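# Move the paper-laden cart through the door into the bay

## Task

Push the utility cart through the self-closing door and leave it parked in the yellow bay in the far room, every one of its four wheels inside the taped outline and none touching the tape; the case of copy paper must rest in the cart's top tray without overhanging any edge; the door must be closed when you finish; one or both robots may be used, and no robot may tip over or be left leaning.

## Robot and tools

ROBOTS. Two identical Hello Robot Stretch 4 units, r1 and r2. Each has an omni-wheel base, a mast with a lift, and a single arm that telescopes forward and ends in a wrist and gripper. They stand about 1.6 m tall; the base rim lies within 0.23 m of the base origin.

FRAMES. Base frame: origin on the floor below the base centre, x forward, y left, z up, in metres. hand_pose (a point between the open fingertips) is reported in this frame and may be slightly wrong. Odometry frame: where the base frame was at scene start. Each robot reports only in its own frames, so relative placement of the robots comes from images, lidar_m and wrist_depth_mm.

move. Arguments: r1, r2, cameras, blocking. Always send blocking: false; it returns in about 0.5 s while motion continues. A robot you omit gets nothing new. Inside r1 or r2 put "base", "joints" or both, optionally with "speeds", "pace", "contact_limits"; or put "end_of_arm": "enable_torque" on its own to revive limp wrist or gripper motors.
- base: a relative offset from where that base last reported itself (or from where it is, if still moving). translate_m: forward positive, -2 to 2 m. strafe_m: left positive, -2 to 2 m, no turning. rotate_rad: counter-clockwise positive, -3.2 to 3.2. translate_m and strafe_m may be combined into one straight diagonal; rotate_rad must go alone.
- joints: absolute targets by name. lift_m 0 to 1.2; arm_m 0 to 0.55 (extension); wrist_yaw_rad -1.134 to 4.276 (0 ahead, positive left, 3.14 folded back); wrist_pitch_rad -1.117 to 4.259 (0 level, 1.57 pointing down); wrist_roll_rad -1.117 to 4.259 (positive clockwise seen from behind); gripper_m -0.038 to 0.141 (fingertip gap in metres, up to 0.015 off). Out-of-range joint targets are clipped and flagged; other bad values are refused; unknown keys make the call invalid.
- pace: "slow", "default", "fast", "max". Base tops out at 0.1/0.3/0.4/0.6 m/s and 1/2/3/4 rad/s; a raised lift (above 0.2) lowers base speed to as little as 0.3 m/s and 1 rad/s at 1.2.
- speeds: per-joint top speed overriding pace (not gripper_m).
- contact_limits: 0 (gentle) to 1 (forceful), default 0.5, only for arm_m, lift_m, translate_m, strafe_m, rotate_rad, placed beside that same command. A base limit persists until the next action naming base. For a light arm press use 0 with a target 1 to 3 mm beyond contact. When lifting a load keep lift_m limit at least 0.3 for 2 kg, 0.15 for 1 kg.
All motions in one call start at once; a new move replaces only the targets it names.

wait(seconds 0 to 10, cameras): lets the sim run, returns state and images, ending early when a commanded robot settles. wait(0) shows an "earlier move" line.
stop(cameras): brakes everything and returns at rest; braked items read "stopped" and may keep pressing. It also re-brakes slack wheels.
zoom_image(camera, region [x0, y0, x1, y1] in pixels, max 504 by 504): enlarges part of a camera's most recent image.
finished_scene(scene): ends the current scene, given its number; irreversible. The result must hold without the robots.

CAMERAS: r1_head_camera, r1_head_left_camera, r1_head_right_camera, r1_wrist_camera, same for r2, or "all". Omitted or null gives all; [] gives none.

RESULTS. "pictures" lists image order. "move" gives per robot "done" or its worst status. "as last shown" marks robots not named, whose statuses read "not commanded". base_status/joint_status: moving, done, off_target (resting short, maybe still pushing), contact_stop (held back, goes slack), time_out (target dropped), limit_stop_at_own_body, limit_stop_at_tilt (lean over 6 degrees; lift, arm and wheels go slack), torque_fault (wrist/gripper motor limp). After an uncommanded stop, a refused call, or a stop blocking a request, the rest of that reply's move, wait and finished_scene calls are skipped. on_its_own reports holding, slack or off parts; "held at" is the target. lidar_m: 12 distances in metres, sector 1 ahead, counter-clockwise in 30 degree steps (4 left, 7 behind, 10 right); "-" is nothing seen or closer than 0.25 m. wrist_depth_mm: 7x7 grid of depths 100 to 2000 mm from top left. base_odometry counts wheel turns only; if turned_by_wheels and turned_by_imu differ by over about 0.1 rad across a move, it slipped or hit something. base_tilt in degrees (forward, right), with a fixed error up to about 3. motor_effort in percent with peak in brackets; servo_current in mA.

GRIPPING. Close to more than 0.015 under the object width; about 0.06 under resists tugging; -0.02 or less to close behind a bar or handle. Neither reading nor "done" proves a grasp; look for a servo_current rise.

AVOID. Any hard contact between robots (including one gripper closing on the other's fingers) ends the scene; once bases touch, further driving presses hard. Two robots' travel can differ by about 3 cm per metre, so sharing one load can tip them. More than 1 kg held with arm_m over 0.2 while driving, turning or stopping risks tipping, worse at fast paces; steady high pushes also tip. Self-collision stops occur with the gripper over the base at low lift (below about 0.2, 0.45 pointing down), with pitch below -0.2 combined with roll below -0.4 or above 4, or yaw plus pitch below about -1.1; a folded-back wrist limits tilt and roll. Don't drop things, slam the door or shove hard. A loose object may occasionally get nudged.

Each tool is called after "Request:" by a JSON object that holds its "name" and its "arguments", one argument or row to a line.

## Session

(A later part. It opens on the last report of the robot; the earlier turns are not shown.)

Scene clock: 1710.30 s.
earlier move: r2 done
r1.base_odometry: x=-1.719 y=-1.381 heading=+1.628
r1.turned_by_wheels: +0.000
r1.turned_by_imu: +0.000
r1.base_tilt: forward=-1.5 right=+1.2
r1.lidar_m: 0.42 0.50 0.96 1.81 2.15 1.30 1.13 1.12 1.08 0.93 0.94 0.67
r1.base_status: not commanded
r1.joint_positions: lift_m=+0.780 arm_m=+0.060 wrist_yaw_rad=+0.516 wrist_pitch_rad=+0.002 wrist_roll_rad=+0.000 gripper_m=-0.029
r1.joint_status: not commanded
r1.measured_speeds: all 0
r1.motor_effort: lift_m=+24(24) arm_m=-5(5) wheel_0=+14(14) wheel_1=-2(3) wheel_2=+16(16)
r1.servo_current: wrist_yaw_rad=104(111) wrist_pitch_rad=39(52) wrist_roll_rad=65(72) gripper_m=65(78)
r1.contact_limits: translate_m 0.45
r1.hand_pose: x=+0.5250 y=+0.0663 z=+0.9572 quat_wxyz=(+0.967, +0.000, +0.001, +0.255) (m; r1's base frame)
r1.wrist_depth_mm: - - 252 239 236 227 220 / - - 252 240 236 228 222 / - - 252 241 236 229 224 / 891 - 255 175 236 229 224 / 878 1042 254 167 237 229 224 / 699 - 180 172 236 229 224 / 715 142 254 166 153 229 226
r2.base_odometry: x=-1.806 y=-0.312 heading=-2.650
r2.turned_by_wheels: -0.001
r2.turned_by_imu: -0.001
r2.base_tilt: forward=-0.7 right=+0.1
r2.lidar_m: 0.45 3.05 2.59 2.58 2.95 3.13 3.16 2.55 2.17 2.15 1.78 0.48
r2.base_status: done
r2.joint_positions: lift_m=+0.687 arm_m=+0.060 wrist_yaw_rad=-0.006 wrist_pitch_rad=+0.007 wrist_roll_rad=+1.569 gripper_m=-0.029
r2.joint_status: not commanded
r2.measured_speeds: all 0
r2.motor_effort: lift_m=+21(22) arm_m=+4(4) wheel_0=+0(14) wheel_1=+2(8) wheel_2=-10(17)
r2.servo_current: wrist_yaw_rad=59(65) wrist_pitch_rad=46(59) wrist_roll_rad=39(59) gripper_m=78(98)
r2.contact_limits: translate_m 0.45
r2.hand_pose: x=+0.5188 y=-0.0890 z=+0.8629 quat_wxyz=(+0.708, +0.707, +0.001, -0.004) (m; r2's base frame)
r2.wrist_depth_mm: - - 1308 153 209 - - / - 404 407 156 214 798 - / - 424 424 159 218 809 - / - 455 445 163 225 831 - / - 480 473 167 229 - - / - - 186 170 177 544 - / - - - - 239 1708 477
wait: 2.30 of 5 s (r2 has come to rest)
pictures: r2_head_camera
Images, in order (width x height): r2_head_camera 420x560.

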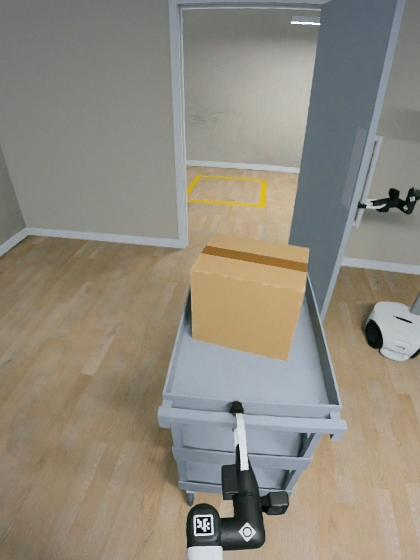

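Request:
{"name": "move", "arguments": {
  "r2": {"base":{"strafe_m":0.26},"pace":"slow","contact_limits":{"strafe_m":0.45}},
  "blocking": false,
  "cameras": []
}}

Request:
{"name": "wait", "arguments": {
  "seconds": 6,
  "cameras": ["r2_head_camera"]
}}

Scene clock: 1732.43 s.
move: r2 moving
r1: as last shown
r1.base_tilt: forward=-1.6 right=+1.2
r1.lidar_m: 0.44 0.53 0.98 1.82 2.18 1.31 1.13 1.12 1.06 0.93 0.96 0.65
r1.motor_effort: lift_m=+24(24) arm_m=-5(5) wheel_0=+14(14) wheel_1=-3(3) wheel_2=+16(16)
r1.servo_current: wrist_yaw_rad=98(117) wrist_pitch_rad=46(46) wrist_roll_rad=46(65) gripper_m=65(65)
r1.contact_limits: translate_m 0.45
r1.wrist_depth_mm: - - 251 238 234 228 221 / - - 252 239 235 229 222 / - - 252 240 236 229 223 / 891 - 253 174 236 229 224 / 854 1042 255 167 237 229 224 / 707 - 180 172 236 229 224 / 715 142 253 166 153 229 225
r2.base_odometry: x=-1.800 y=-0.325 heading=-2.651
r2.turned_by_wheels: +0.000
r2.turned_by_imu: +0.000
r2.base_tilt: forward=-0.7 right=+0.1
r2.lidar_m: 0.46 3.03 2.56 2.59 2.93 3.18 3.14 2.60 2.17 2.16 1.79 0.48
r2.base_status: strafe_m moving
r2.joint_positions: lift_m=+0.687 arm_m=+0.060 wrist_yaw_rad=-0.006 wrist_pitch_rad=+0.007 wrist_roll_rad=+1.569 gripper_m=-0.029
r2.joint_status: not commanded
r2.measured_speeds: translate_m=+0.001 strafe_m=+0.057 rotate_rad=-0.004 lift_m=+0.000 arm_m=+0.000 wrist_yaw_rad=+0.000 wrist_pitch_rad=+0.000 wrist_roll_rad=+0.000
r2.motor_effort: lift_m=+22(22) arm_m=+3(4) wheel_0=-13(14) wheel_1=+9(9) wheel_2=-1(9)
r2.servo_current: wrist_yaw_rad=52(72) wrist_pitch_rad=46(52) wrist_roll_rad=46(59) gripper_m=91(91)
r2.contact_limits: strafe_m 0.45
r2.hand_pose: x=+0.5188 y=-0.0891 z=+0.8629 quat_wxyz=(+0.708, +0.707, +0.000, -0.005) (m; r2's base frame)
r2.wrist_depth_mm: - - 1255 151 208 - - / - 404 407 155 214 - - / - 427 424 158 219 798 - / - 459 449 162 224 831 - / - - 477 167 229 - - / - - 185 170 179 544 - / - - - - - 1661 466
pictures: none
No camera images: "cameras" was empty.

Scene clock: 1735.67 s.
earlier move: r2 done
r1.base_odometry: x=-1.719 y=-1.381 heading=+1.628
r1.turned_by_wheels: +0.000
r1.turned_by_imu: +0.000
r1.base_tilt: forward=-1.6 right=+1.2
r1.lidar_m: 0.44 0.51 1.09 4.81 2.15 1.29 1.13 1.14 1.08 0.92 0.95 0.67
r1.base_status: not commanded
r1.joint_positions: lift_m=+0.780 arm_m=+0.060 wrist_yaw_rad=+0.516 wrist_pitch_rad=+0.002 wrist_roll_rad=+0.000 gripper_m=-0.029
r1.joint_status: not commanded
r1.measured_speeds: all 0
r1.on_its_own: wrist_yaw_rad is at rest, and its servo_current (111 mA) is outside its rest range (0 to 104 mA)
r1.motor_effort: lift_m=+24(24) arm_m=-5(5) wheel_0=+14(14) wheel_1=-3(3) wheel_2=+16(16)
r1.servo_current: wrist_yaw_rad=111(117) wrist_pitch_rad=39(46) wrist_roll_rad=52(72) gripper_m=65(78)
r1.contact_limits: translate_m 0.45
r1.hand_pose: x=+0.5250 y=+0.0663 z=+0.9572 quat_wxyz=(+0.967, +0.000, +0.001, +0.255) (m; r1's base frame)
r1.wrist_depth_mm: - - 250 239 234 227 221 / - - 252 239 236 228 223 / - - 253 240 236 229 222 / 991 - 254 174 236 229 223 / 991 1098 254 167 237 229 224 / - - 180 172 236 229 225 / - 141 254 166 153 228 225
r2.base_odometry: x=-1.684 y=-0.541 heading=-2.651
r2.turned_by_wheels: +0.000
r2.turned_by_imu: -0.001
r2.base_tilt: forward=-0.7 right=+0.0
r2.lidar_m: 0.51 2.79 2.34 2.33 2.65 3.11 3.10 2.87 2.42 2.41 1.97 0.41
r2.base_status: done
r2.joint_positions: lift_m=+0.687 arm_m=+0.060 wrist_yaw_rad=-0.004 wrist_pitch_rad=+0.007 wrist_roll_rad=+1.569 gripper_m=-0.029
r2.joint_status: not commanded
r2.measured_speeds: all 0
r2.motor_effort: lift_m=+21(22) arm_m=+4(4) wheel_0=-8(17) wheel_1=+2(9) wheel_2=+0(9)
r2.servo_current: wrist_yaw_rad=46(72) wrist_pitch_rad=52(59) wrist_roll_rad=52(59) gripper_m=85(91)
r2.contact_limits: strafe_m 0.45
r2.hand_pose: x=+0.5189 y=-0.0886 z=+0.8629 quat_wxyz=(+0.708, +0.707, +0.001, -0.004) (m; r2's base frame)
r2.wrist_depth_mm: - 345 343 103 157 - - / - 379 382 110 169 - - / - 442 433 117 185 - - / - - 500 130 201 - - / - - - 143 223 1576 500 / - - 185 164 177 1499 1182 / - - - - 325 324 1060
wait: 3.23 of 6 s (r2 has come to rest)
pictures: r2_head_camera
Images, in order (width x height): r2_head_camera 420x560.

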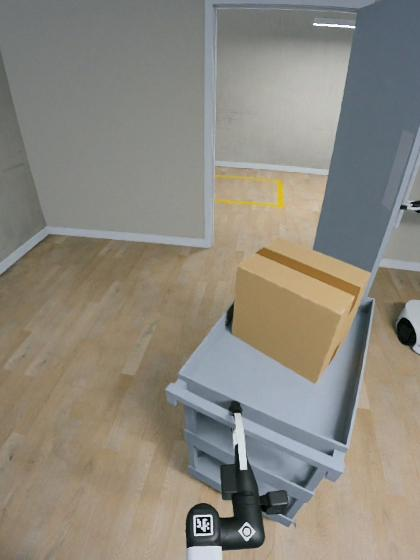

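Request:
{"name": "move", "arguments": {
  "r2": {"base":{"translate_m":-0.44,"strafe_m":0.238},"pace":"slow","contact_limits":{"translate_m":0.45}},
  "blocking": false,
  "cameras": []
}}

Request:
{"name": "wait", "arguments": {
  "seconds": 8,
  "cameras": ["r2_head_camera"]
}}

Scene clock: 1740.83 s.
move: r2 moving
r1.base_odometry: x=-1.719 y=-1.381 heading=+1.628
r1.turned_by_wheels: +0.000
r1.turned_by_imu: +0.000
r1.base_tilt: forward=-1.6 right=+1.2
r1.lidar_m: 0.46 0.49 1.08 4.84 2.15 1.30 1.12 1.14 1.08 0.92 0.94 0.68
r1.base_status: not commanded
r1.joint_positions: lift_m=+0.780 arm_m=+0.060 wrist_yaw_rad=+0.516 wrist_pitch_rad=+0.002 wrist_roll_rad=+0.000 gripper_m=-0.029
r1.joint_status: not commanded
r1.measured_speeds: all 0
r1.motor_effort: lift_m=+24(24) arm_m=-5(5) wheel_0=+13(14) wheel_1=-3(3) wheel_2=+16(16)
r1.servo_current: wrist_yaw_rad=104(104) wrist_pitch_rad=39(46) wrist_roll_rad=33(65) gripper_m=59(65)
r1.contact_limits: translate_m 0.45
r1.hand_pose: x=+0.5250 y=+0.0663 z=+0.9572 quat_wxyz=(+0.967, +0.000, +0.001, +0.255) (m; r1's base frame)
r1.wrist_depth_mm: - - 251 239 234 228 221 / - - 251 240 235 228 222 / - - 253 240 236 229 224 / 1008 - 254 174 236 229 224 / 991 1098 253 167 237 229 225 / - - 180 172 236 230 225 / - 142 253 165 152 229 226
r2.base_odometry: x=-1.670 y=-0.542 heading=-2.651
r2.turned_by_wheels: -0.001
r2.turned_by_imu: +0.000
r2.base_tilt: forward=-0.6 right=+0.1
r2.lidar_m: 0.49 2.74 2.36 2.32 2.62 3.07 3.07 2.88 2.42 2.42 1.96 0.41
r2.base_status: translate_m moving; strafe_m moving
r2.joint_positions: lift_m=+0.687 arm_m=+0.060 wrist_yaw_rad=-0.004 wrist_pitch_rad=+0.007 wrist_roll_rad=+1.569 gripper_m=-0.029
r2.joint_status: not commanded
r2.measured_speeds: translate_m=-0.049 strafe_m=+0.028 rotate_rad=-0.003 lift_m=+0.000 arm_m=+0.000 wrist_yaw_rad=+0.000 wrist_pitch_rad=+0.000 wrist_roll_rad=+0.000
r2.motor_effort: lift_m=+21(22) arm_m=+0(4) wheel_0=-12(14) wheel_1=-4(5) wheel_2=+9(12)
r2.servo_current: wrist_yaw_rad=46(59) wrist_pitch_rad=52(52) wrist_roll_rad=59(59) gripper_m=85(91)
r2.contact_limits: translate_m 0.45
r2.hand_pose: x=+0.5189 y=-0.0886 z=+0.8629 quat_wxyz=(+0.708, +0.707, +0.001, -0.004) (m; r2's base frame)
r2.wrist_depth_mm: - 342 342 103 157 - - / - 384 384 110 170 - - / - 439 439 118 186 - - / - - 500 131 202 - - / - - - 144 223 1576 500 / - - 185 165 178 1499 1182 / - - - - 322 322 1060
pictures: none
No camera images: "cameras" was empty.

Scene clock: 1746.50 s.
earlier move: r2 done
r1.base_odometry: x=-1.719 y=-1.381 heading=+1.628
r1.turned_by_wheels: +0.000
r1.turned_by_imu: +0.000
r1.base_tilt: forward=-1.6 right=+1.2
r1.lidar_m: 0.44 0.52 1.52 2.56 2.15 1.29 1.13 1.15 1.06 0.93 0.95 0.66
r1.base_status: not commanded
r1.joint_positions: lift_m=+0.780 arm_m=+0.060 wrist_yaw_rad=+0.516 wrist_pitch_rad=+0.002 wrist_roll_rad=+0.000 gripper_m=-0.029
r1.joint_status: not commanded
r1.measured_speeds: all 0
r1.motor_effort: lift_m=+24(24) arm_m=-5(5) wheel_0=+14(14) wheel_1=-2(3) wheel_2=+16(16)
r1.servo_current: wrist_yaw_rad=85(117) wrist_pitch_rad=39(59) wrist_roll_rad=46(72) gripper_m=65(78)
r1.contact_limits: translate_m 0.45
r1.hand_pose: x=+0.5250 y=+0.0663 z=+0.9572 quat_wxyz=(+0.967, +0.000, +0.001, +0.255) (m; r1's base frame)
r1.wrist_depth_mm: - - 250 238 234 228 223 / - - 252 239 236 227 222 / - - 253 241 236 229 223 / - - 254 174 236 229 224 / 1430 - 254 167 236 229 224 / - - 183 171 236 231 224 / - 151 253 166 153 228 226
r2.base_odometry: x=-1.184 y=-0.544 heading=-2.650
r2.turned_by_wheels: +0.001
r2.turned_by_imu: +0.002
r2.base_tilt: forward=-0.6 right=+0.1
r2.lidar_m: 0.50 2.62 2.20 2.21 2.51 2.62 2.60 2.98 2.53 2.52 2.43 0.40
r2.base_status: done
r2.joint_positions: lift_m=+0.687 arm_m=+0.060 wrist_yaw_rad=+0.001 wrist_pitch_rad=+0.007 wrist_roll_rad=+1.569 gripper_m=-0.029
r2.joint_status: not commanded
r2.measured_speeds: all 0
r2.motor_effort: lift_m=+21(22) arm_m=-3(4) wheel_0=-1(14) wheel_1=-5(8) wheel_2=+7(14)
r2.servo_current: wrist_yaw_rad=39(65) wrist_pitch_rad=52(59) wrist_roll_rad=39(65) gripper_m=85(91)
r2.contact_limits: translate_m 0.45
r2.hand_pose: x=+0.5194 y=-0.0871 z=+0.8629 quat_wxyz=(+0.708, +0.707, +0.003, -0.002) (m; r2's base frame)
r2.wrist_depth_mm: - 343 342 - 150 - - / - 379 382 102 163 - - / - 445 436 110 179 - - / - - 504 126 198 - - / - - - 138 220 1618 488 / - - 186 159 177 1499 1160 / - - - - 320 320 336
wait: 5.67 of 8 s (r2 has come to rest)
pictures: r2_head_camera
Images, in order (width x height): r2_head_camera 420x560.

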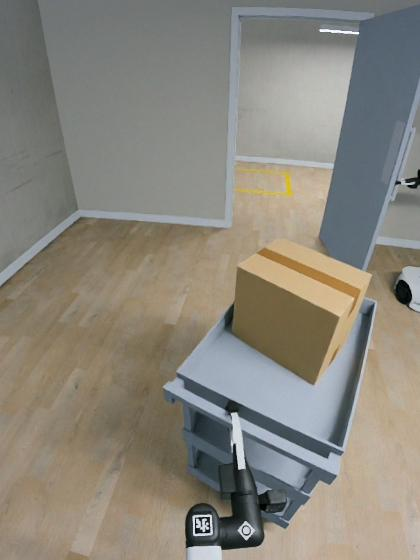

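Request:
{"name": "move", "arguments": {
  "r2": {"base":{"translate_m":-0.3,"strafe_m":0.19},"pace":"slow","contact_limits":{"translate_m":0.45}},
  "blocking": false,
  "cameras": []
}}

Request:
{"name": "wait", "arguments": {
  "seconds": 8,
  "cameras": []
}}

Request:
{"name": "move", "arguments": {
  "r2": {"base":{"strafe_m":-0.33},"pace":"slow","contact_limits":{"strafe_m":0.45}},
  "blocking": false,
  "cameras": []
}}

Request:
{"name": "wait", "arguments": {
  "seconds": 8,
  "cameras": ["r2_head_camera"]
}}

Scene clock: 1753.53 s.
move: r2 moving
r1: as last shown
r1.lidar_m: 0.45 0.52 1.55 2.59 2.18 1.30 1.13 1.13 1.06 0.91 0.91 0.67
r1.motor_effort: lift_m=+24(24) arm_m=-5(5) wheel_0=+14(14) wheel_1=-3(3) wheel_2=+16(16)
r1.servo_current: wrist_yaw_rad=78(111) wrist_pitch_rad=46(52) wrist_roll_rad=59(59) gripper_m=72(72)
r1.contact_limits: translate_m 0.45
r1.wrist_depth_mm: - - 252 238 235 228 221 / - - 251 240 236 228 222 / - - 252 241 236 229 224 / - - 254 174 236 229 224 / 1366 - 254 167 237 229 224 / - - 183 172 236 230 224 / - 151 256 166 153 228 226
r2.base_odometry: x=-1.170 y=-0.545 heading=-2.650
r2.turned_by_wheels: +0.001
r2.turned_by_imu: +0.001
r2.base_tilt: forward=-0.6 right=+0.1
r2.lidar_m: 0.51 2.61 2.20 2.20 2.48 2.61 2.60 2.97 2.57 2.54 2.44 0.41
r2.base_status: translate_m moving; strafe_m moving
r2.joint_positions: lift_m=+0.687 arm_m=+0.060 wrist_yaw_rad=+0.001 wrist_pitch_rad=+0.007 wrist_roll_rad=+1.569 gripper_m=-0.029
r2.joint_status: not commanded
r2.measured_speeds: translate_m=-0.047 strafe_m=+0.030 rotate_rad=+0.000 lift_m=+0.000 arm_m=+0.000 wrist_yaw_rad=+0.000 wrist_pitch_rad=+0.000 wrist_roll_rad=+0.000
r2.motor_effort: lift_m=+21(21) arm_m=-3(4) wheel_0=-9(10) wheel_1=+3(5) wheel_2=+11(14)
r2.servo_current: wrist_yaw_rad=59(59) wrist_pitch_rad=46(52) wrist_roll_rad=46(59) gripper_m=85(91)
r2.contact_limits: translate_m 0.45
r2.hand_pose: x=+0.5194 y=-0.0871 z=+0.8629 quat_wxyz=(+0.708, +0.707, +0.003, -0.002) (m; r2's base frame)
r2.wrist_depth_mm: - 343 342 - 151 - - / - 382 382 103 164 - - / - 445 439 111 180 - - / - - 508 127 199 1708 - / - - - 138 221 1618 484 / - - 186 162 177 1499 1182 / - - - - 324 322 336
pictures: none
No camera images: "cameras" was empty.

Scene clock: 1757.77 s.
earlier move: r2 done
r1.base_odometry: x=-1.719 y=-1.381 heading=+1.628
r1.turned_by_wheels: +0.000
r1.turned_by_imu: +0.000
r1.base_tilt: forward=-1.6 right=+1.2
r1.lidar_m: 0.44 0.52 1.86 2.84 2.16 1.28 1.12 1.14 1.07 0.94 0.95 0.67
r1.base_status: not commanded
r1.joint_positions: lift_m=+0.780 arm_m=+0.060 wrist_yaw_rad=+0.516 wrist_pitch_rad=+0.002 wrist_roll_rad=+0.000 gripper_m=-0.029
r1.joint_status: not commanded
r1.measured_speeds: all 0
r1.on_its_own: wrist_yaw_rad is at rest, and its servo_current (111 mA) is outside its rest range (0 to 104 mA)
r1.motor_effort: lift_m=+24(24) arm_m=-5(5) wheel_0=+14(14) wheel_1=-3(3) wheel_2=+16(16)
r1.servo_current: wrist_yaw_rad=111(124) wrist_pitch_rad=39(52) wrist_roll_rad=59(65) gripper_m=65(72)
r1.contact_limits: translate_m 0.45
r1.hand_pose: x=+0.5250 y=+0.0663 z=+0.9572 quat_wxyz=(+0.967, +0.000, +0.001, +0.255) (m; r1's base frame)
r1.wrist_depth_mm: - - 251 239 235 227 222 / - - 252 241 236 228 222 / - - 252 240 236 228 224 / - - 253 174 236 230 223 / - - 253 167 237 229 224 / - - 183 172 237 230 225 / - 157 255 166 153 228 225
r2.base_odometry: x=-0.830 y=-0.570 heading=-2.651
r2.turned_by_wheels: -0.001
r2.turned_by_imu: -0.002
r2.base_tilt: forward=-0.7 right=+0.1
r2.lidar_m: 0.51 2.47 2.11 2.05 2.37 2.29 2.28 2.61 2.67 2.66 2.80 0.41
r2.base_status: done
r2.joint_positions: lift_m=+0.687 arm_m=+0.060 wrist_yaw_rad=-0.004 wrist_pitch_rad=+0.007 wrist_roll_rad=+1.569 gripper_m=-0.029
r2.joint_status: not commanded
r2.measured_speeds: all 0
r2.motor_effort: lift_m=+21(22) arm_m=-4(4) wheel_0=-8(15) wheel_1=+3(6) wheel_2=+2(14)
r2.servo_current: wrist_yaw_rad=52(59) wrist_pitch_rad=46(59) wrist_roll_rad=39(65) gripper_m=85(91)
r2.contact_limits: translate_m 0.45
r2.hand_pose: x=+0.5189 y=-0.0887 z=+0.8629 quat_wxyz=(+0.708, +0.707, +0.001, -0.004) (m; r2's base frame)
r2.wrist_depth_mm: - 345 342 - 152 - - / - 384 384 105 166 - - / - 449 436 113 181 - - / - - 512 129 200 1708 - / - - - 141 222 1618 484 / - - 186 159 178 1499 1160 / - - - - 322 320 334
wait: 4.23 of 8 s (r2 has come to rest)
pictures: none
No camera images: "cameras" was empty.

Scene clock: 1758.27 s.
move: r2 moving
r1.base_odometry: x=-1.719 y=-1.381 heading=+1.628
r1.turned_by_wheels: +0.000
r1.turned_by_imu: +0.000
r1.base_tilt: forward=-1.6 right=+1.2
r1.lidar_m: 0.44 0.50 1.86 2.82 2.17 1.30 1.12 1.13 1.08 0.94 0.92 0.67
r1.base_status: not commanded
r1.joint_positions: lift_m=+0.780 arm_m=+0.060 wrist_yaw_rad=+0.516 wrist_pitch_rad=+0.002 wrist_roll_rad=+0.000 gripper_m=-0.029
r1.joint_status: not commanded
r1.measured_speeds: all 0
r1.motor_effort: lift_m=+24(24) arm_m=-5(5) wheel_0=+14(14) wheel_1=-3(3) wheel_2=+16(16)
r1.servo_current: wrist_yaw_rad=111(111) wrist_pitch_rad=39(46) wrist_roll_rad=52(59) gripper_m=65(72)
r1.contact_limits: translate_m 0.45
r1.hand_pose: x=+0.5250 y=+0.0663 z=+0.9572 quat_wxyz=(+0.967, +0.000, +0.001, +0.255) (m; r1's base frame)
r1.wrist_depth_mm: - - 252 240 235 227 221 / - - 252 239 236 228 222 / - - 253 240 236 229 222 / - - 254 174 236 229 223 / - - 254 167 236 229 225 / - - 182 171 235 231 224 / - 157 253 165 152 229 226
r2.base_odometry: x=-0.836 y=-0.557 heading=-2.650
r2.turned_by_wheels: +0.000
r2.turned_by_imu: +0.001
r2.base_tilt: forward=-0.7 right=+0.1
r2.lidar_m: 0.50 2.51 2.10 2.08 2.40 2.28 2.29 2.62 2.65 2.63 2.84 0.41
r2.base_status: strafe_m moving
r2.joint_positions: lift_m=+0.687 arm_m=+0.060 wrist_yaw_rad=-0.003 wrist_pitch_rad=+0.007 wrist_roll_rad=+1.569 gripper_m=-0.029
r2.joint_status: not commanded
r2.measured_speeds: translate_m=+0.000 strafe_m=-0.055 rotate_rad=+0.000 lift_m=+0.000 arm_m=+0.000 wrist_yaw_rad=+0.014 wrist_pitch_rad=+0.000 wrist_roll_rad=+0.000
r2.motor_effort: lift_m=+21(22) arm_m=-4(4) wheel_0=+11(11) wheel_1=-6(9) wheel_2=-1(2)
r2.servo_current: wrist_yaw_rad=52(65) wrist_pitch_rad=46(52) wrist_roll_rad=39(52) gripper_m=91(91)
r2.contact_limits: strafe_m 0.45
r2.hand_pose: x=+0.5190 y=-0.0882 z=+0.8629 quat_wxyz=(+0.708, +0.707, +0.002, -0.003) (m; r2's base frame)
r2.wrist_depth_mm: - 342 342 - 148 - - / - 379 384 102 161 - - / - 449 439 108 177 - - / - - 508 122 200 1576 - / - - - 136 216 1576 480 / - - 186 158 177 1464 1160 / - - - - 324 320 336
pictures: none
No camera images: "cameras" was empty.

Scene clock: 1762.23 s.
earlier move: r2 done
r1.base_odometry: x=-1.719 y=-1.381 heading=+1.628
r1.turned_by_wheels: +0.000
r1.turned_by_imu: +0.000
r1.base_tilt: forward=-1.6 right=+1.2
r1.lidar_m: 0.46 0.52 1.65 2.09 2.17 1.29 1.13 1.14 1.06 0.93 0.93 0.67
r1.base_status: not commanded
r1.joint_positions: lift_m=+0.780 arm_m=+0.060 wrist_yaw_rad=+0.516 wrist_pitch_rad=+0.002 wrist_roll_rad=+0.000 gripper_m=-0.029
r1.joint_status: not commanded
r1.measured_speeds: all 0
r1.motor_effort: lift_m=+24(24) arm_m=-5(5) wheel_0=+13(14) wheel_1=-3(3) wheel_2=+16(16)
r1.servo_current: wrist_yaw_rad=98(117) wrist_pitch_rad=46(52) wrist_roll_rad=46(72) gripper_m=65(72)
r1.contact_limits: translate_m 0.45
r1.hand_pose: x=+0.5250 y=+0.0663 z=+0.9572 quat_wxyz=(+0.967, +0.000, +0.001, +0.255) (m; r1's base frame)
r1.wrist_depth_mm: - - 251 238 234 228 221 / - - 252 240 236 228 223 / - - 252 241 236 229 223 / - - 255 175 236 229 223 / - - 256 167 238 229 224 / - - 183 171 237 230 225 / - 157 255 166 153 229 225
r2.base_odometry: x=-0.985 y=-0.279 heading=-2.650
r2.turned_by_wheels: +0.000
r2.turned_by_imu: +0.002
r2.base_tilt: forward=-0.7 right=+0.1
r2.lidar_m: 0.47 2.83 2.42 2.38 2.76 2.37 2.36 2.71 2.34 2.33 2.68 0.47
r2.base_status: done
r2.joint_positions: lift_m=+0.687 arm_m=+0.060 wrist_yaw_rad=+0.004 wrist_pitch_rad=+0.007 wrist_roll_rad=+1.569 gripper_m=-0.029
r2.joint_status: not commanded
r2.measured_speeds: all 0
r2.motor_effort: lift_m=+21(22) arm_m=-4(4) wheel_0=+6(20) wheel_1=-3(9) wheel_2=+0(2)
r2.servo_current: wrist_yaw_rad=46(72) wrist_pitch_rad=52(59) wrist_roll_rad=52(65) gripper_m=85(91)
r2.contact_limits: strafe_m 0.45
r2.hand_pose: x=+0.5197 y=-0.0862 z=+0.8629 quat_wxyz=(+0.708, +0.707, +0.004, -0.001) (m; r2's base frame)
r2.wrist_depth_mm: - - - 148 204 707 - / - 404 404 152 209 - - / - 427 421 156 216 798 - / - 459 449 160 222 820 - / - - 480 166 228 - - / - - 186 169 178 1576 521 / - - - - 240 1576 466
wait: 3.97 of 8 s (r2 has come to rest)
pictures: r2_head_camera
Images, in order (width x height): r2_head_camera 420x560.

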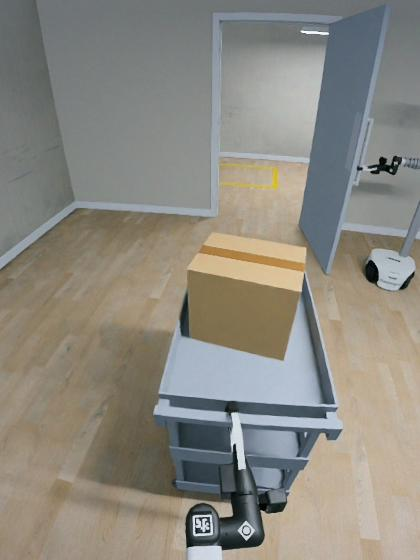

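Request:
{"name": "move", "arguments": {
  "r2": {"base":{"strafe_m":-0.08},"pace":"slow","contact_limits":{"strafe_m":0.45}},
  "blocking": false,
  "cameras": []
}}

Request:
{"name": "wait", "arguments": {
  "seconds": 5,
  "cameras": []
}}

Request:
{"name": "move", "arguments": {
  "r2": {"base":{"translate_m":0.2,"strafe_m":-0.015},"pace":"slow","contact_limits":{"translate_m":0.45}},
  "blocking": false,
  "cameras": []
}}

Request:
{"name": "wait", "arguments": {
  "seconds": 5,
  "cameras": ["r2_head_camera"]
}}

Scene clock: 1772.40 s.
move: r2 moving
r1: as last shown
r1.lidar_m: 0.44 0.52 1.66 2.07 2.15 1.30 1.13 1.13 1.09 0.93 0.94 0.67
r1.motor_effort: lift_m=+24(24) arm_m=-5(5) wheel_0=+14(14) wheel_1=-3(3) wheel_2=+16(16)
r1.servo_current: wrist_yaw_rad=104(111) wrist_pitch_rad=46(46) wrist_roll_rad=59(65) gripper_m=65(65)
r1.contact_limits: translate_m 0.45
r1.wrist_depth_mm: - - 251 239 235 226 222 / - - 252 239 236 229 223 / - - 252 240 236 229 223 / - - 253 174 236 229 224 / - - 255 167 237 229 225 / - - 183 172 236 230 224 / - 156 254 166 152 229 226
r2.base_odometry: x=-0.992 y=-0.266 heading=-2.650
r2.turned_by_wheels: +0.001
r2.turned_by_imu: +0.001
r2.base_tilt: forward=-0.7 right=+0.0
r2.lidar_m: 0.47 2.88 2.45 2.38 2.80 2.35 2.34 2.71 2.35 2.33 2.66 0.47
r2.base_status: strafe_m moving
r2.joint_positions: lift_m=+0.687 arm_m=+0.060 wrist_yaw_rad=+0.004 wrist_pitch_rad=+0.007 wrist_roll_rad=+1.569 gripper_m=-0.029
r2.joint_status: not commanded
r2.measured_speeds: translate_m=+0.000 strafe_m=-0.056 rotate_rad=-0.001 lift_m=+0.000 arm_m=+0.000 wrist_yaw_rad=+0.000 wrist_pitch_rad=+0.000 wrist_roll_rad=+0.000
r2.motor_effort: lift_m=+21(22) arm_m=-4(4) wheel_0=+12(16) wheel_1=-6(7) wheel_2=-1(1)
r2.servo_current: wrist_yaw_rad=52(65) wrist_pitch_rad=52(52) wrist_roll_rad=46(59) gripper_m=91(91)
r2.contact_limits: strafe_m 0.45
r2.hand_pose: x=+0.5197 y=-0.0862 z=+0.8629 quat_wxyz=(+0.708, +0.707, +0.004, -0.001) (m; r2's base frame)
r2.wrist_depth_mm: - - - 149 206 741 - / - 410 402 153 210 - - / - 427 421 156 216 809 - / - 455 449 160 221 820 - / - - 480 166 228 - - / - - 186 169 180 1576 - / - - - - 240 1661 466
pictures: none
No camera images: "cameras" was empty.

Scene clock: 1773.83 s.
earlier move: r2 done
r1.base_odometry: x=-1.719 y=-1.381 heading=+1.628
r1.turned_by_wheels: +0.000
r1.turned_by_imu: +0.000
r1.base_tilt: forward=-1.5 right=+1.2
r1.lidar_m: 0.46 0.48 1.62 1.96 2.14 1.28 1.13 1.13 1.08 0.94 0.93 0.66
r1.base_status: not commanded
r1.joint_positions: lift_m=+0.780 arm_m=+0.060 wrist_yaw_rad=+0.516 wrist_pitch_rad=+0.002 wrist_roll_rad=+0.000 gripper_m=-0.029
r1.joint_status: not commanded
r1.measured_speeds: all 0
r1.motor_effort: lift_m=+24(24) arm_m=-5(5) wheel_0=+13(14) wheel_1=-3(3) wheel_2=+16(16)
r1.servo_current: wrist_yaw_rad=98(111) wrist_pitch_rad=39(52) wrist_roll_rad=46(65) gripper_m=65(72)
r1.contact_limits: translate_m 0.45
r1.hand_pose: x=+0.5250 y=+0.0663 z=+0.9572 quat_wxyz=(+0.967, +0.000, +0.001, +0.255) (m; r1's base frame)
r1.wrist_depth_mm: - - 250 238 234 228 223 / - - 251 240 235 228 222 / - - 253 240 236 229 223 / - - 254 174 236 229 224 / - - 255 167 236 229 224 / - - 182 172 236 230 224 / - 157 254 166 152 229 225
r2.base_odometry: x=-1.023 y=-0.209 heading=-2.650
r2.turned_by_wheels: +0.000
r2.turned_by_imu: +0.000
r2.base_tilt: forward=-0.6 right=+0.1
r2.lidar_m: 0.45 2.94 2.48 2.46 2.83 2.37 2.36 2.70 2.26 2.27 2.56 0.48
r2.base_status: done
r2.joint_positions: lift_m=+0.687 arm_m=+0.060 wrist_yaw_rad=+0.004 wrist_pitch_rad=+0.007 wrist_roll_rad=+1.569 gripper_m=-0.029
r2.joint_status: not commanded
r2.measured_speeds: all 0
r2.motor_effort: lift_m=+21(22) arm_m=-4(4) wheel_0=+6(16) wheel_1=-4(8) wheel_2=+0(1)
r2.servo_current: wrist_yaw_rad=33(65) wrist_pitch_rad=46(52) wrist_roll_rad=59(59) gripper_m=85(91)
r2.contact_limits: strafe_m 0.45
r2.hand_pose: x=+0.5197 y=-0.0862 z=+0.8629 quat_wxyz=(+0.708, +0.707, +0.004, -0.001) (m; r2's base frame)
r2.wrist_depth_mm: - - - 161 220 1618 - / - - - 163 221 809 - / - 430 427 165 224 820 - / - 445 442 167 228 831 - / - 473 469 168 229 - - / - - 186 170 179 - - / - - - - 236 1576 484
wait: 1.43 of 5 s (r2 has come to rest)
pictures: none
No camera images: "cameras" was empty.

Scene clock: 1774.33 s.
move: r2 moving
r1: as last shown
r1.base_tilt: forward=-1.6 right=+1.2
r1.lidar_m: 0.43 0.52 1.61 1.96 2.18 1.29 1.13 1.13 1.10 0.94 0.94 0.68
r1.motor_effort: lift_m=+24(24) arm_m=-5(5) wheel_0=+13(14) wheel_1=-2(3) wheel_2=+16(16)
r1.servo_current: wrist_yaw_rad=91(111) wrist_pitch_rad=46(52) wrist_roll_rad=46(59) gripper_m=72(72)
r1.contact_limits: translate_m 0.45
r1.wrist_depth_mm: - - 250 238 235 227 221 / - - 251 240 236 229 224 / - - 254 240 236 228 223 / - - 254 174 236 229 224 / - - 254 167 237 228 224 / - - 183 171 236 230 225 / - 156 255 166 152 229 226
r2.base_odometry: x=-1.034 y=-0.213 heading=-2.650
r2.turned_by_wheels: +0.000
r2.turned_by_imu: +0.000
r2.base_tilt: forward=-0.7 right=+0.1
r2.lidar_m: 0.45 2.95 2.47 2.46 2.81 2.39 2.37 2.71 2.27 2.26 2.58 0.48
r2.base_status: translate_m moving; strafe_m moving
r2.joint_positions: lift_m=+0.687 arm_m=+0.060 wrist_yaw_rad=+0.001 wrist_pitch_rad=+0.007 wrist_roll_rad=+1.569 gripper_m=-0.029
r2.joint_status: not commanded
r2.measured_speeds: translate_m=+0.048 strafe_m=-0.005 rotate_rad=-0.003 lift_m=+0.000 arm_m=+0.000 wrist_yaw_rad=-0.030 wrist_pitch_rad=+0.000 wrist_roll_rad=+0.000
r2.motor_effort: lift_m=+21(21) arm_m=-2(4) wheel_0=+9(12) wheel_1=+8(8) wheel_2=-15(15)
r2.servo_current: wrist_yaw_rad=52(59) wrist_pitch_rad=52(59) wrist_roll_rad=46(65) gripper_m=78(91)
r2.contact_limits: translate_m 0.45
r2.hand_pose: x=+0.5193 y=-0.0872 z=+0.8629 quat_wxyz=(+0.708, +0.707, +0.003, -0.002) (m; r2's base frame)
r2.wrist_depth_mm: - - - 163 221 1618 - / - - - 163 223 707 - / - 430 427 165 226 820 - / - 449 442 167 228 831 - / - 469 462 168 229 - - / - - 186 169 179 - - / - - - - 233 1618 488
pictures: none
No camera images: "cameras" was empty.

Scene clock: 1777.13 s.
earlier move: r2 done
r1.base_odometry: x=-1.719 y=-1.381 heading=+1.628
r1.turned_by_wheels: +0.000
r1.turned_by_imu: +0.000
r1.base_tilt: forward=-1.6 right=+1.2
r1.lidar_m: 0.44 0.52 1.46 1.90 2.17 1.32 1.13 1.14 1.09 0.92 0.92 0.65
r1.base_status: not commanded
r1.joint_positions: lift_m=+0.780 arm_m=+0.060 wrist_yaw_rad=+0.516 wrist_pitch_rad=+0.002 wrist_roll_rad=+0.000 gripper_m=-0.029
r1.joint_status: not commanded
r1.measured_speeds: all 0
r1.motor_effort: lift_m=+24(24) arm_m=-5(5) wheel_0=+13(14) wheel_1=-3(3) wheel_2=+16(16)
r1.servo_current: wrist_yaw_rad=98(117) wrist_pitch_rad=46(52) wrist_roll_rad=46(78) gripper_m=72(72)
r1.contact_limits: translate_m 0.45
r1.hand_pose: x=+0.5250 y=+0.0663 z=+0.9572 quat_wxyz=(+0.967, +0.000, +0.001, +0.255) (m; r1's base frame)
r1.wrist_depth_mm: - - 251 239 234 227 223 / - - 251 240 235 228 222 / - - 253 240 236 229 223 / - - 253 174 236 229 224 / - - 253 167 237 228 224 / - - 183 171 236 231 224 / - 156 255 166 153 229 226
r2.base_odometry: x=-1.206 y=-0.289 heading=-2.651
r2.turned_by_wheels: +0.000
r2.turned_by_imu: -0.001
r2.base_tilt: forward=-0.7 right=+0.1
r2.lidar_m: 0.46 2.94 2.45 2.45 2.81 2.58 2.57 2.72 2.31 2.28 2.59 0.48
r2.base_status: done
r2.joint_positions: lift_m=+0.687 arm_m=+0.060 wrist_yaw_rad=-0.006 wrist_pitch_rad=+0.007 wrist_roll_rad=+1.569 gripper_m=-0.029
r2.joint_status: not commanded
r2.measured_speeds: all 0
r2.motor_effort: lift_m=+21(22) arm_m=+4(4) wheel_0=+0(12) wheel_1=+4(8) wheel_2=-9(18)
r2.servo_current: wrist_yaw_rad=59(65) wrist_pitch_rad=46(59) wrist_roll_rad=52(65) gripper_m=85(91)
r2.contact_limits: translate_m 0.45
r2.hand_pose: x=+0.5187 y=-0.0891 z=+0.8629 quat_wxyz=(+0.708, +0.707, +0.000, -0.005) (m; r2's base frame)
r2.wrist_depth_mm: - - - 154 213 1537 - / - - 413 158 216 788 - / - 424 424 160 220 798 - / - 455 449 163 224 820 - / - 484 473 167 229 - - / - - 185 170 178 549 - / - - - - 238 1576 477
wait: 2.80 of 5 s (r2 has come to rest)
pictures: r2_head_camera
Images, in order (width x height): r2_head_camera 420x560.

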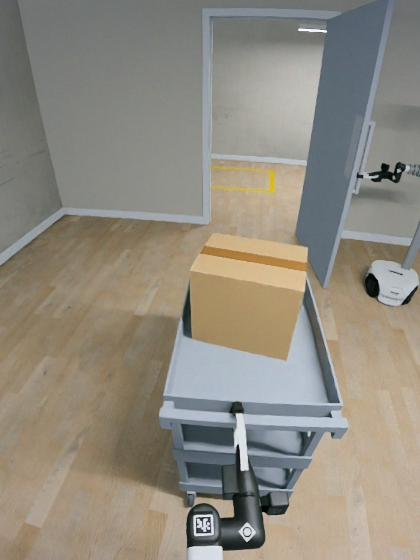

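Request:
{"name": "move", "arguments": {
  "r2": {"base":{"translate_m":0.198,"strafe_m":-0.03},"pace":"slow","contact_limits":{"translate_m":0.45}},
  "blocking": false,
  "cameras": []
}}

Request:
{"name": "wait", "arguments": {
  "seconds": 5,
  "cameras": ["r2_head_camera"]
}}

Scene clock: 1783.13 s.
move: r2 moving
r1: as last shown
r1.base_tilt: forward=-1.5 right=+1.2
r1.lidar_m: 0.44 0.52 1.45 1.92 2.15 1.31 1.12 1.14 1.07 0.94 0.91 0.67
r1.servo_current: wrist_yaw_rad=91(111) wrist_pitch_rad=46(46) wrist_roll_rad=46(65) gripper_m=65(72)
r1.contact_limits: translate_m 0.45
r1.wrist_depth_mm: - - 251 239 235 229 221 / - - 253 240 236 228 222 / - - 253 241 236 229 222 / - - 254 174 236 229 224 / - - 254 167 236 229 225 / - - 183 171 236 229 225 / - 157 254 166 152 229 226
r2.base_odometry: x=-1.218 y=-0.294 heading=-2.651
r2.turned_by_wheels: +0.000
r2.turned_by_imu: +0.000
r2.base_tilt: forward=-0.7 right=+0.1
r2.lidar_m: 0.44 2.91 2.45 2.43 2.82 2.59 2.56 2.71 2.31 2.27 2.62 0.47
r2.base_status: translate_m moving; strafe_m moving
r2.joint_positions: lift_m=+0.687 arm_m=+0.060 wrist_yaw_rad=-0.006 wrist_pitch_rad=+0.007 wrist_roll_rad=+1.569 gripper_m=-0.029
r2.joint_status: not commanded
r2.measured_speeds: translate_m=+0.049 strafe_m=-0.008 rotate_rad=+0.002 lift_m=+0.000 arm_m=+0.000 wrist_yaw_rad=+0.000 wrist_pitch_rad=+0.000 wrist_roll_rad=+0.000
r2.motor_effort: lift_m=+21(21) arm_m=+4(4) wheel_0=+8(8) wheel_1=+4(6) wheel_2=-15(15)
r2.servo_current: wrist_yaw_rad=59(65) wrist_pitch_rad=52(52) wrist_roll_rad=46(59) gripper_m=85(91)
r2.contact_limits: translate_m 0.45
r2.hand_pose: x=+0.5187 y=-0.0891 z=+0.8629 quat_wxyz=(+0.708, +0.707, +0.000, -0.005) (m; r2's base frame)
r2.wrist_depth_mm: - - - 154 211 707 - / - - 410 157 216 798 - / - 424 424 160 219 820 - / - 455 449 163 224 820 - / - 484 477 168 229 - - / - - 186 169 178 544 - / - - - - 238 1618 477
pictures: none
No camera images: "cameras" was empty.

Scene clock: 1785.90 s.
earlier move: r2 done
r1.base_odometry: x=-1.719 y=-1.381 heading=+1.628
r1.turned_by_wheels: +0.000
r1.turned_by_imu: +0.000
r1.base_tilt: forward=-1.6 right=+1.2
r1.lidar_m: 0.45 0.51 1.31 2.17 2.18 1.31 1.14 1.13 1.10 0.94 0.95 0.67
r1.base_status: not commanded
r1.joint_positions: lift_m=+0.780 arm_m=+0.060 wrist_yaw_rad=+0.516 wrist_pitch_rad=+0.002 wrist_roll_rad=+0.000 gripper_m=-0.029
r1.joint_status: not commanded
r1.measured_speeds: all 0
r1.motor_effort: lift_m=+24(24) arm_m=-5(5) wheel_0=+14(14) wheel_1=-3(3) wheel_2=+16(16)
r1.servo_current: wrist_yaw_rad=85(111) wrist_pitch_rad=46(52) wrist_roll_rad=46(65) gripper_m=65(72)
r1.contact_limits: translate_m 0.45
r1.hand_pose: x=+0.5250 y=+0.0663 z=+0.9572 quat_wxyz=(+0.967, +0.000, +0.001, +0.255) (m; r1's base frame)
r1.wrist_depth_mm: - - 251 238 235 228 220 / - - 252 240 236 227 223 / - - 253 241 236 229 222 / 1281 - 253 174 236 229 224 / 1205 - 254 167 237 229 224 / - - 183 172 236 230 224 / - 142 255 166 152 229 226
r2.base_odometry: x=-1.395 y=-0.356 heading=-2.650
r2.turned_by_wheels: +0.001
r2.turned_by_imu: +0.000
r2.base_tilt: forward=-0.7 right=+0.1
r2.lidar_m: 0.47 2.94 2.44 2.45 2.71 2.79 2.75 2.75 2.31 2.30 2.23 0.47
r2.base_status: done
r2.joint_positions: lift_m=+0.687 arm_m=+0.060 wrist_yaw_rad=-0.006 wrist_pitch_rad=+0.007 wrist_roll_rad=+1.569 gripper_m=-0.029
r2.joint_status: not commanded
r2.measured_speeds: all 0
r2.motor_effort: lift_m=+21(22) arm_m=+4(4) wheel_0=+6(11) wheel_1=+5(7) wheel_2=-8(16)
r2.servo_current: wrist_yaw_rad=52(72) wrist_pitch_rad=52(59) wrist_roll_rad=52(59) gripper_m=91(98)
r2.contact_limits: translate_m 0.45
r2.hand_pose: x=+0.5187 y=-0.0891 z=+0.8629 quat_wxyz=(+0.708, +0.707, +0.000, -0.005) (m; r2's base frame)
r2.wrist_depth_mm: - - - 142 198 - - / - 394 392 147 204 - - / - 424 421 151 212 809 - / - 466 452 157 220 842 - / - - 492 165 227 - - / - - 186 168 178 1499 492 / - - - - 244 1576 1182
wait: 2.77 of 5 s (r2 has come to rest)
pictures: r2_head_camera
Images, in order (width x height): r2_head_camera 420x560.

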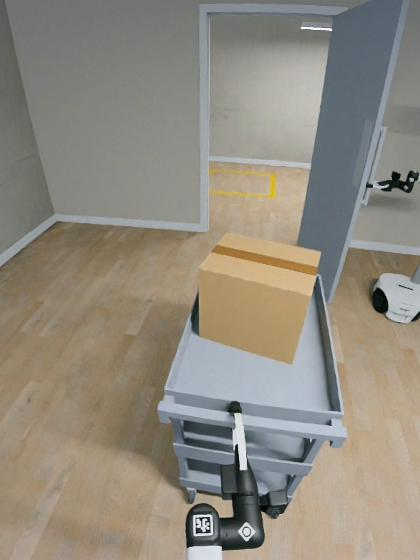

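Request:
{"name": "move", "arguments": {
  "r2": {"base":{"strafe_m":-0.2},"pace":"slow","contact_limits":{"strafe_m":0.45}},
  "blocking": false,
  "cameras": []
}}

Request:
{"name": "wait", "arguments": {
  "seconds": 5,
  "cameras": []
}}

Request:
{"name": "move", "arguments": {
  "r2": {"base":{"translate_m":0.2,"strafe_m":0.0},"pace":"slow","contact_limits":{"translate_m":0.45}},
  "blocking": false,
  "cameras": []
}}

Request:
{"name": "wait", "arguments": {
  "seconds": 5,
  "cameras": ["r2_head_camera","r2_head_left_camera","r1_head_right_camera"]
}}

Scene clock: 1878.80 s.
move: r2 moving
r1: as last shown
r1.lidar_m: 0.44 0.52 1.29 2.14 2.14 1.28 1.11 1.14 1.08 0.92 0.95 0.67
r1.motor_effort: lift_m=+24(24) arm_m=-5(5) wheel_0=+13(14) wheel_1=-3(3) wheel_2=+16(16)
r1.servo_current: wrist_yaw_rad=85(111) wrist_pitch_rad=46(46) wrist_roll_rad=46(52) gripper_m=65(72)
r1.contact_limits: translate_m 0.45
r1.wrist_depth_mm: - - 251 240 236 227 221 / - - 251 240 236 226 222 / - - 252 240 236 229 222 / 1255 - 254 174 236 229 224 / 1205 - 254 167 238 229 223 / - - 182 171 236 230 224 / - 142 254 166 152 229 225
r2.base_odometry: x=-1.401 y=-0.344 heading=-2.650
r2.turned_by_wheels: +0.001
r2.turned_by_imu: +0.001
r2.base_tilt: forward=-0.7 right=+0.0
r2.lidar_m: 0.47 2.93 2.45 2.43 2.75 2.80 2.77 2.72 2.29 2.29 2.25 0.46
r2.base_status: strafe_m moving
r2.joint_positions: lift_m=+0.687 arm_m=+0.060 wrist_yaw_rad=+0.001 wrist_pitch_rad=+0.007 wrist_roll_rad=+1.569 gripper_m=-0.029
r2.joint_status: not commanded
r2.measured_speeds: translate_m=+0.000 strafe_m=-0.055 rotate_rad=+0.002 lift_m=+0.000 arm_m=+0.000 wrist_yaw_rad=+0.015 wrist_pitch_rad=+0.000 wrist_roll_rad=+0.000
r2.motor_effort: lift_m=+21(21) arm_m=+4(4) wheel_0=+11(11) wheel_1=-6(8) wheel_2=-2(7)
r2.servo_current: wrist_yaw_rad=46(65) wrist_pitch_rad=46(52) wrist_roll_rad=46(52) gripper_m=85(91)
r2.contact_limits: strafe_m 0.45
r2.hand_pose: x=+0.5193 y=-0.0873 z=+0.8629 quat_wxyz=(+0.708, +0.707, +0.003, -0.002) (m; r2's base frame)
r2.wrist_depth_mm: - - 564 139 194 - - / - 392 394 144 202 - - / - 424 418 148 209 - - / - 466 452 156 217 - - / - - 492 163 227 - - / - - 187 168 179 1576 488 / - - - - 245 1661 1160
pictures: none
No camera images: "cameras" was empty.

Scene clock: 1881.43 s.
earlier move: r2 done
r1.base_odometry: x=-1.719 y=-1.381 heading=+1.628
r1.turned_by_wheels: +0.000
r1.turned_by_imu: +0.000
r1.base_tilt: forward=-1.6 right=+1.2
r1.lidar_m: 0.46 0.52 1.22 1.64 2.16 1.30 1.14 1.12 1.06 0.93 0.93 0.66
r1.base_status: not commanded
r1.joint_positions: lift_m=+0.780 arm_m=+0.060 wrist_yaw_rad=+0.516 wrist_pitch_rad=+0.002 wrist_roll_rad=+0.000 gripper_m=-0.029
r1.joint_status: not commanded
r1.measured_speeds: all 0
r1.motor_effort: lift_m=+24(24) arm_m=-5(5) wheel_0=+14(14) wheel_1=-3(3) wheel_2=+16(16)
r1.servo_current: wrist_yaw_rad=98(117) wrist_pitch_rad=39(52) wrist_roll_rad=46(65) gripper_m=65(72)
r1.contact_limits: translate_m 0.45
r1.hand_pose: x=+0.5250 y=+0.0663 z=+0.9572 quat_wxyz=(+0.967, +0.000, +0.001, +0.255) (m; r1's base frame)
r1.wrist_depth_mm: - - 252 240 235 227 222 / - - 251 240 235 228 222 / - - 253 240 236 229 224 / 1205 - 253 174 237 229 224 / 1182 - 255 167 237 229 224 / - - 183 171 236 230 224 / - 151 255 166 152 229 226
r2.base_odometry: x=-1.489 y=-0.180 heading=-2.651
r2.turned_by_wheels: -0.001
r2.turned_by_imu: +0.001
r2.base_tilt: forward=-0.7 right=+0.0
r2.lidar_m: 0.44 3.13 2.64 2.61 2.97 2.81 2.80 2.50 2.11 2.10 2.42 0.47
r2.base_status: done
r2.joint_positions: lift_m=+0.687 arm_m=+0.060 wrist_yaw_rad=+0.005 wrist_pitch_rad=+0.007 wrist_roll_rad=+1.569 gripper_m=-0.029
r2.joint_status: not commanded
r2.measured_speeds: all 0
r2.motor_effort: lift_m=+21(22) arm_m=+4(4) wheel_0=+5(16) wheel_1=-5(8) wheel_2=+0(7)
r2.servo_current: wrist_yaw_rad=52(65) wrist_pitch_rad=46(59) wrist_roll_rad=46(65) gripper_m=85(91)
r2.contact_limits: strafe_m 0.45
r2.hand_pose: x=+0.5197 y=-0.0860 z=+0.8629 quat_wxyz=(+0.708, +0.707, +0.004, -0.001) (m; r2's base frame)
r2.wrist_depth_mm: - - 1576 167 228 1499 500 / - - - 168 229 768 - / - 433 430 169 229 831 - / - 445 442 170 231 831 - / - 462 459 171 231 831 - / - - 186 171 178 - - / - - 496 - 233 1576 500
wait: 2.63 of 5 s (r2 has come to rest)
pictures: none
No camera images: "cameras" was empty.

Scene clock: 1881.93 s.
move: r2 moving
r1: as last shown
r1.lidar_m: 0.45 0.51 1.23 1.60 2.20 1.30 1.13 1.13 1.07 0.94 0.93 0.67
r1.motor_effort: lift_m=+24(24) arm_m=-5(5) wheel_0=+13(14) wheel_1=-3(3) wheel_2=+16(16)
r1.servo_current: wrist_yaw_rad=98(111) wrist_pitch_rad=39(46) wrist_roll_rad=52(59) gripper_m=72(72)
r1.contact_limits: translate_m 0.45
r1.wrist_depth_mm: - - 251 238 234 227 221 / - - 251 240 235 228 223 / - - 253 239 236 229 224 / 1182 - 254 173 236 229 224 / 1182 - 254 167 238 229 225 / - - 183 171 236 230 225 / - 142 253 166 152 229 226
r2.base_odometry: x=-1.500 y=-0.186 heading=-2.650
r2.turned_by_wheels: +0.000
r2.turned_by_imu: +0.000
r2.base_tilt: forward=-0.7 right=+0.0
r2.lidar_m: 0.44 3.11 2.65 2.63 2.99 2.82 2.84 2.49 2.11 2.11 2.42 0.48
r2.base_status: translate_m moving; strafe_m moving
r2.joint_positions: lift_m=+0.687 arm_m=+0.060 wrist_yaw_rad=+0.000 wrist_pitch_rad=+0.007 wrist_roll_rad=+1.569 gripper_m=-0.029
r2.joint_status: not commanded
r2.measured_speeds: translate_m=+0.048 strafe_m=-0.001 rotate_rad=-0.002 lift_m=+0.000 arm_m=+0.000 wrist_yaw_rad=-0.042 wrist_pitch_rad=+0.000 wrist_roll_rad=+0.000
r2.motor_effort: lift_m=+21(22) arm_m=+4(4) wheel_0=+11(11) wheel_1=+8(8) wheel_2=-15(15)
r2.servo_current: wrist_yaw_rad=46(59) wrist_pitch_rad=46(59) wrist_roll_rad=33(46) gripper_m=85(91)
r2.contact_limits: translate_m 0.45
r2.hand_pose: x=+0.5193 y=-0.0875 z=+0.8629 quat_wxyz=(+0.708, +0.707, +0.002, -0.003) (m; r2's base frame)
r2.wrist_depth_mm: - - - 170 230 1576 1138 / - - - 169 231 809 - / - 430 433 169 230 842 - / - 442 439 229 229 831 - / - 462 455 169 229 831 - / - - 185 169 179 - - / - - 484 - 230 1576 -
pictures: none
No camera images: "cameras" was empty.

Scene clock: 1884.73 s.
earlier move: r2 done
r1.base_odometry: x=-1.719 y=-1.381 heading=+1.628
r1.turned_by_wheels: +0.000
r1.turned_by_imu: +0.000
r1.base_tilt: forward=-1.5 right=+1.2
r1.lidar_m: 0.46 0.52 1.07 1.90 2.15 1.29 1.13 1.16 1.08 0.91 0.95 0.65
r1.base_status: not commanded
r1.joint_positions: lift_m=+0.780 arm_m=+0.060 wrist_yaw_rad=+0.516 wrist_pitch_rad=+0.002 wrist_roll_rad=+0.000 gripper_m=-0.029
r1.joint_status: not commanded
r1.measured_speeds: all 0
r1.motor_effort: lift_m=+24(24) arm_m=-5(5) wheel_0=+13(14) wheel_1=-3(3) wheel_2=+16(16)
r1.servo_current: wrist_yaw_rad=91(130) wrist_pitch_rad=46(46) wrist_roll_rad=46(72) gripper_m=65(78)
r1.contact_limits: translate_m 0.45
r1.hand_pose: x=+0.5250 y=+0.0663 z=+0.9572 quat_wxyz=(+0.967, +0.000, +0.001, +0.255) (m; r1's base frame)
r1.wrist_depth_mm: - - 251 238 234 229 221 / - - 252 239 236 229 222 / - - 254 241 236 229 223 / 1025 - 254 174 237 229 224 / 976 - 254 167 238 229 224 / - - 183 172 236 232 224 / - 142 254 166 153 229 226
r2.base_odometry: x=-1.665 y=-0.274 heading=-2.651
r2.turned_by_wheels: -0.001
r2.turned_by_imu: -0.001
r2.base_tilt: forward=-0.7 right=+0.1
r2.lidar_m: 0.44 3.09 2.60 2.59 2.92 3.01 2.99 2.59 2.16 2.15 1.95 0.47
r2.base_status: done
r2.joint_positions: lift_m=+0.687 arm_m=+0.060 wrist_yaw_rad=-0.007 wrist_pitch_rad=+0.007 wrist_roll_rad=+1.569 gripper_m=-0.029
r2.joint_status: not commanded
r2.measured_speeds: all 0
r2.motor_effort: lift_m=+21(22) arm_m=+4(4) wheel_0=+1(11) wheel_1=+4(10) wheel_2=-11(18)
r2.servo_current: wrist_yaw_rad=59(72) wrist_pitch_rad=39(59) wrist_roll_rad=46(59) gripper_m=85(98)
r2.contact_limits: translate_m 0.45
r2.hand_pose: x=+0.5187 y=-0.0894 z=+0.8629 quat_wxyz=(+0.708, +0.707, +0.000, -0.005) (m; r2's base frame)
r2.wrist_depth_mm: - - 1430 159 217 - - / - - - 160 220 759 - / - 427 424 163 224 820 - / - 449 449 166 227 842 - / - 473 466 168 230 - - / - - 186 170 178 - - / - - - - 236 1537 488
wait: 2.80 of 5 s (r2 has come to rest)
pictures: r1_head_right_camera, r2_head_camera, r2_head_left_camera
Images, in order (width x height): r1_head_right_camera 420x672, r2_head_camera 420x560, r2_head_left_camera 420x672.

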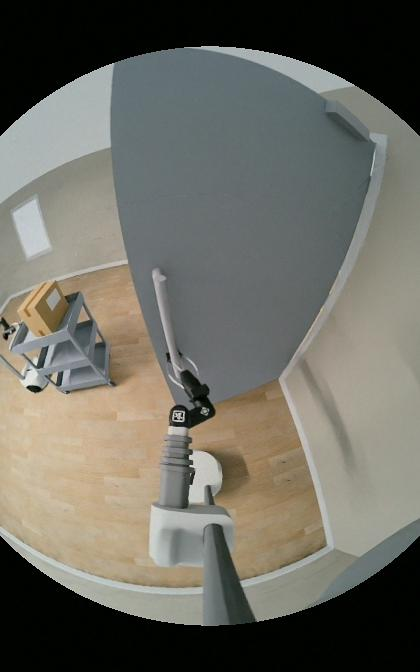

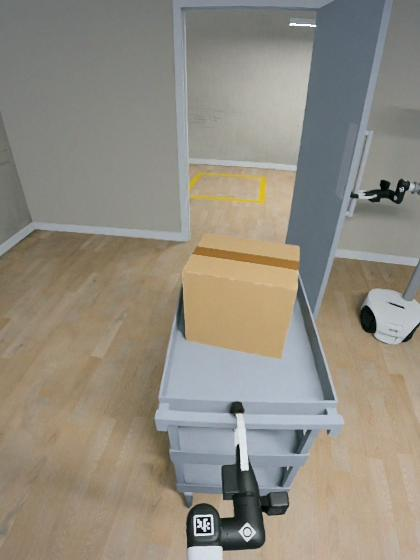

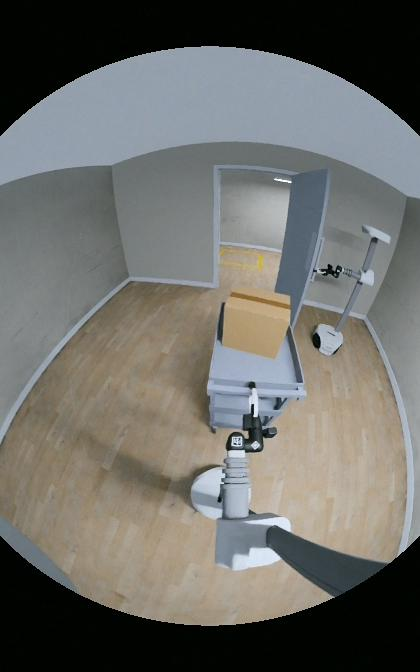

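Request:
{"name": "move", "arguments": {
  "r2": {"base":{"translate_m":0.245,"strafe_m":-0.05},"pace":"slow","contact_limits":{"translate_m":0.45}},
  "blocking": false,
  "cameras": []
}}

Request:
{"name": "wait", "arguments": {
  "seconds": 5,
  "cameras": ["r2_head_camera"]
}}

Scene clock: 1892.17 s.
move: r2 moving
r1: as last shown
r1.base_tilt: forward=-1.6 right=+1.2
r1.lidar_m: 0.43 0.50 1.07 1.88 2.18 1.30 1.12 1.12 1.06 0.92 0.91 0.66
r1.servo_current: wrist_yaw_rad=98(111) wrist_pitch_rad=52(52) wrist_roll_rad=46(65) gripper_m=65(72)
r1.contact_limits: translate_m 0.45
r1.wrist_depth_mm: - - 252 238 235 227 221 / - - 251 239 236 229 221 / - - 253 239 236 229 224 / 991 - 253 174 236 229 224 / 976 - 254 167 237 229 224 / - - 182 171 236 230 225 / - 142 254 166 153 228 224
r2.base_odometry: x=-1.677 y=-0.278 heading=-2.651
r2.turned_by_wheels: +0.000
r2.turned_by_imu: +0.000
r2.base_tilt: forward=-0.7 right=+0.0
r2.lidar_m: 0.43 3.07 2.60 2.59 2.94 3.03 3.02 2.57 2.16 2.15 1.94 0.46
r2.base_status: translate_m moving; strafe_m moving
r2.joint_positions: lift_m=+0.687 arm_m=+0.060 wrist_yaw_rad=-0.007 wrist_pitch_rad=+0.007 wrist_roll_rad=+1.569 gripper_m=-0.029
r2.joint_status: not commanded
r2.measured_speeds: translate_m=+0.048 strafe_m=-0.010 rotate_rad=+0.000 lift_m=+0.000 arm_m=+0.000 wrist_yaw_rad=+0.000 wrist_pitch_rad=+0.000 wrist_roll_rad=+0.000
r2.motor_effort: lift_m=+22(22) arm_m=+4(4) wheel_0=+4(4) wheel_1=+6(7) wheel_2=-13(17)
r2.servo_current: wrist_yaw_rad=52(65) wrist_pitch_rad=46(52) wrist_roll_rad=52(52) gripper_m=91(91)
r2.contact_limits: translate_m 0.45
r2.hand_pose: x=+0.5187 y=-0.0894 z=+0.8629 quat_wxyz=(+0.708, +0.707, +0.000, -0.005) (m; r2's base frame)
r2.wrist_depth_mm: - - 1499 158 215 - - / - - - 160 220 768 - / - 424 421 162 222 809 - / - 449 442 165 227 820 - / - 480 473 168 229 - - / - - 185 170 177 - - / - - - - 236 1464 484
pictures: none
No camera images: "cameras" was empty.

Scene clock: 1895.43 s.
earlier move: r2 done
r1.base_odometry: x=-1.719 y=-1.381 heading=+1.628
r1.turned_by_wheels: +0.000
r1.turned_by_imu: +0.000
r1.base_tilt: forward=-1.5 right=+1.2
r1.lidar_m: 0.45 0.51 0.94 1.77 2.17 1.30 1.13 1.12 1.07 0.94 0.92 0.65
r1.base_status: not commanded
r1.joint_positions: lift_m=+0.780 arm_m=+0.060 wrist_yaw_rad=+0.516 wrist_pitch_rad=+0.002 wrist_roll_rad=+0.000 gripper_m=-0.029
r1.joint_status: not commanded
r1.measured_speeds: all 0
r1.motor_effort: lift_m=+24(24) arm_m=-5(5) wheel_0=+13(14) wheel_1=-3(3) wheel_2=+16(16)
r1.servo_current: wrist_yaw_rad=85(111) wrist_pitch_rad=46(52) wrist_roll_rad=46(65) gripper_m=65(78)
r1.contact_limits: translate_m 0.45
r1.hand_pose: x=+0.5250 y=+0.0663 z=+0.9572 quat_wxyz=(+0.967, +0.000, +0.001, +0.255) (m; r1's base frame)
r1.wrist_depth_mm: - - 252 238 235 228 221 / - - 253 239 236 228 222 / - - 253 240 236 229 223 / 798 946 254 174 237 229 224 / 809 917 255 167 237 229 224 / 661 - 182 172 236 230 225 / 1229 151 255 166 152 229 226
r2.base_odometry: x=-1.904 y=-0.345 heading=-2.650
r2.turned_by_wheels: +0.001
r2.turned_by_imu: +0.003
r2.base_tilt: forward=-0.7 right=+0.1
r2.lidar_m: 0.49 2.91 2.59 2.59 2.93 3.26 3.26 2.59 2.17 2.16 1.69 0.45
r2.base_status: done
r2.joint_positions: lift_m=+0.687 arm_m=+0.060 wrist_yaw_rad=+0.003 wrist_pitch_rad=+0.007 wrist_roll_rad=+1.569 gripper_m=-0.029
r2.joint_status: not commanded
r2.measured_speeds: all 0
r2.motor_effort: lift_m=+21(22) arm_m=+4(4) wheel_0=+9(12) wheel_1=+7(8) wheel_2=-4(17)
r2.servo_current: wrist_yaw_rad=33(72) wrist_pitch_rad=52(59) wrist_roll_rad=39(59) gripper_m=85(98)
r2.contact_limits: translate_m 0.45
r2.hand_pose: x=+0.5195 y=-0.0867 z=+0.8629 quat_wxyz=(+0.708, +0.707, +0.003, -0.002) (m; r2's base frame)
r2.wrist_depth_mm: - - - 137 191 - - / - 392 392 143 200 - - / - 415 415 148 209 - - / - 462 452 155 217 - - / - - 488 162 226 - - / - - 187 168 179 1576 504 / - - - - 247 1708 1182
wait: 3.27 of 5 s (r2 has come to rest)
pictures: r2_head_camera
Images, in order (width x height): r2_head_camera 420x560.

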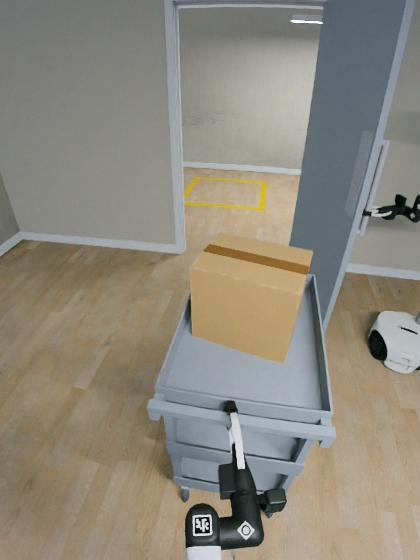

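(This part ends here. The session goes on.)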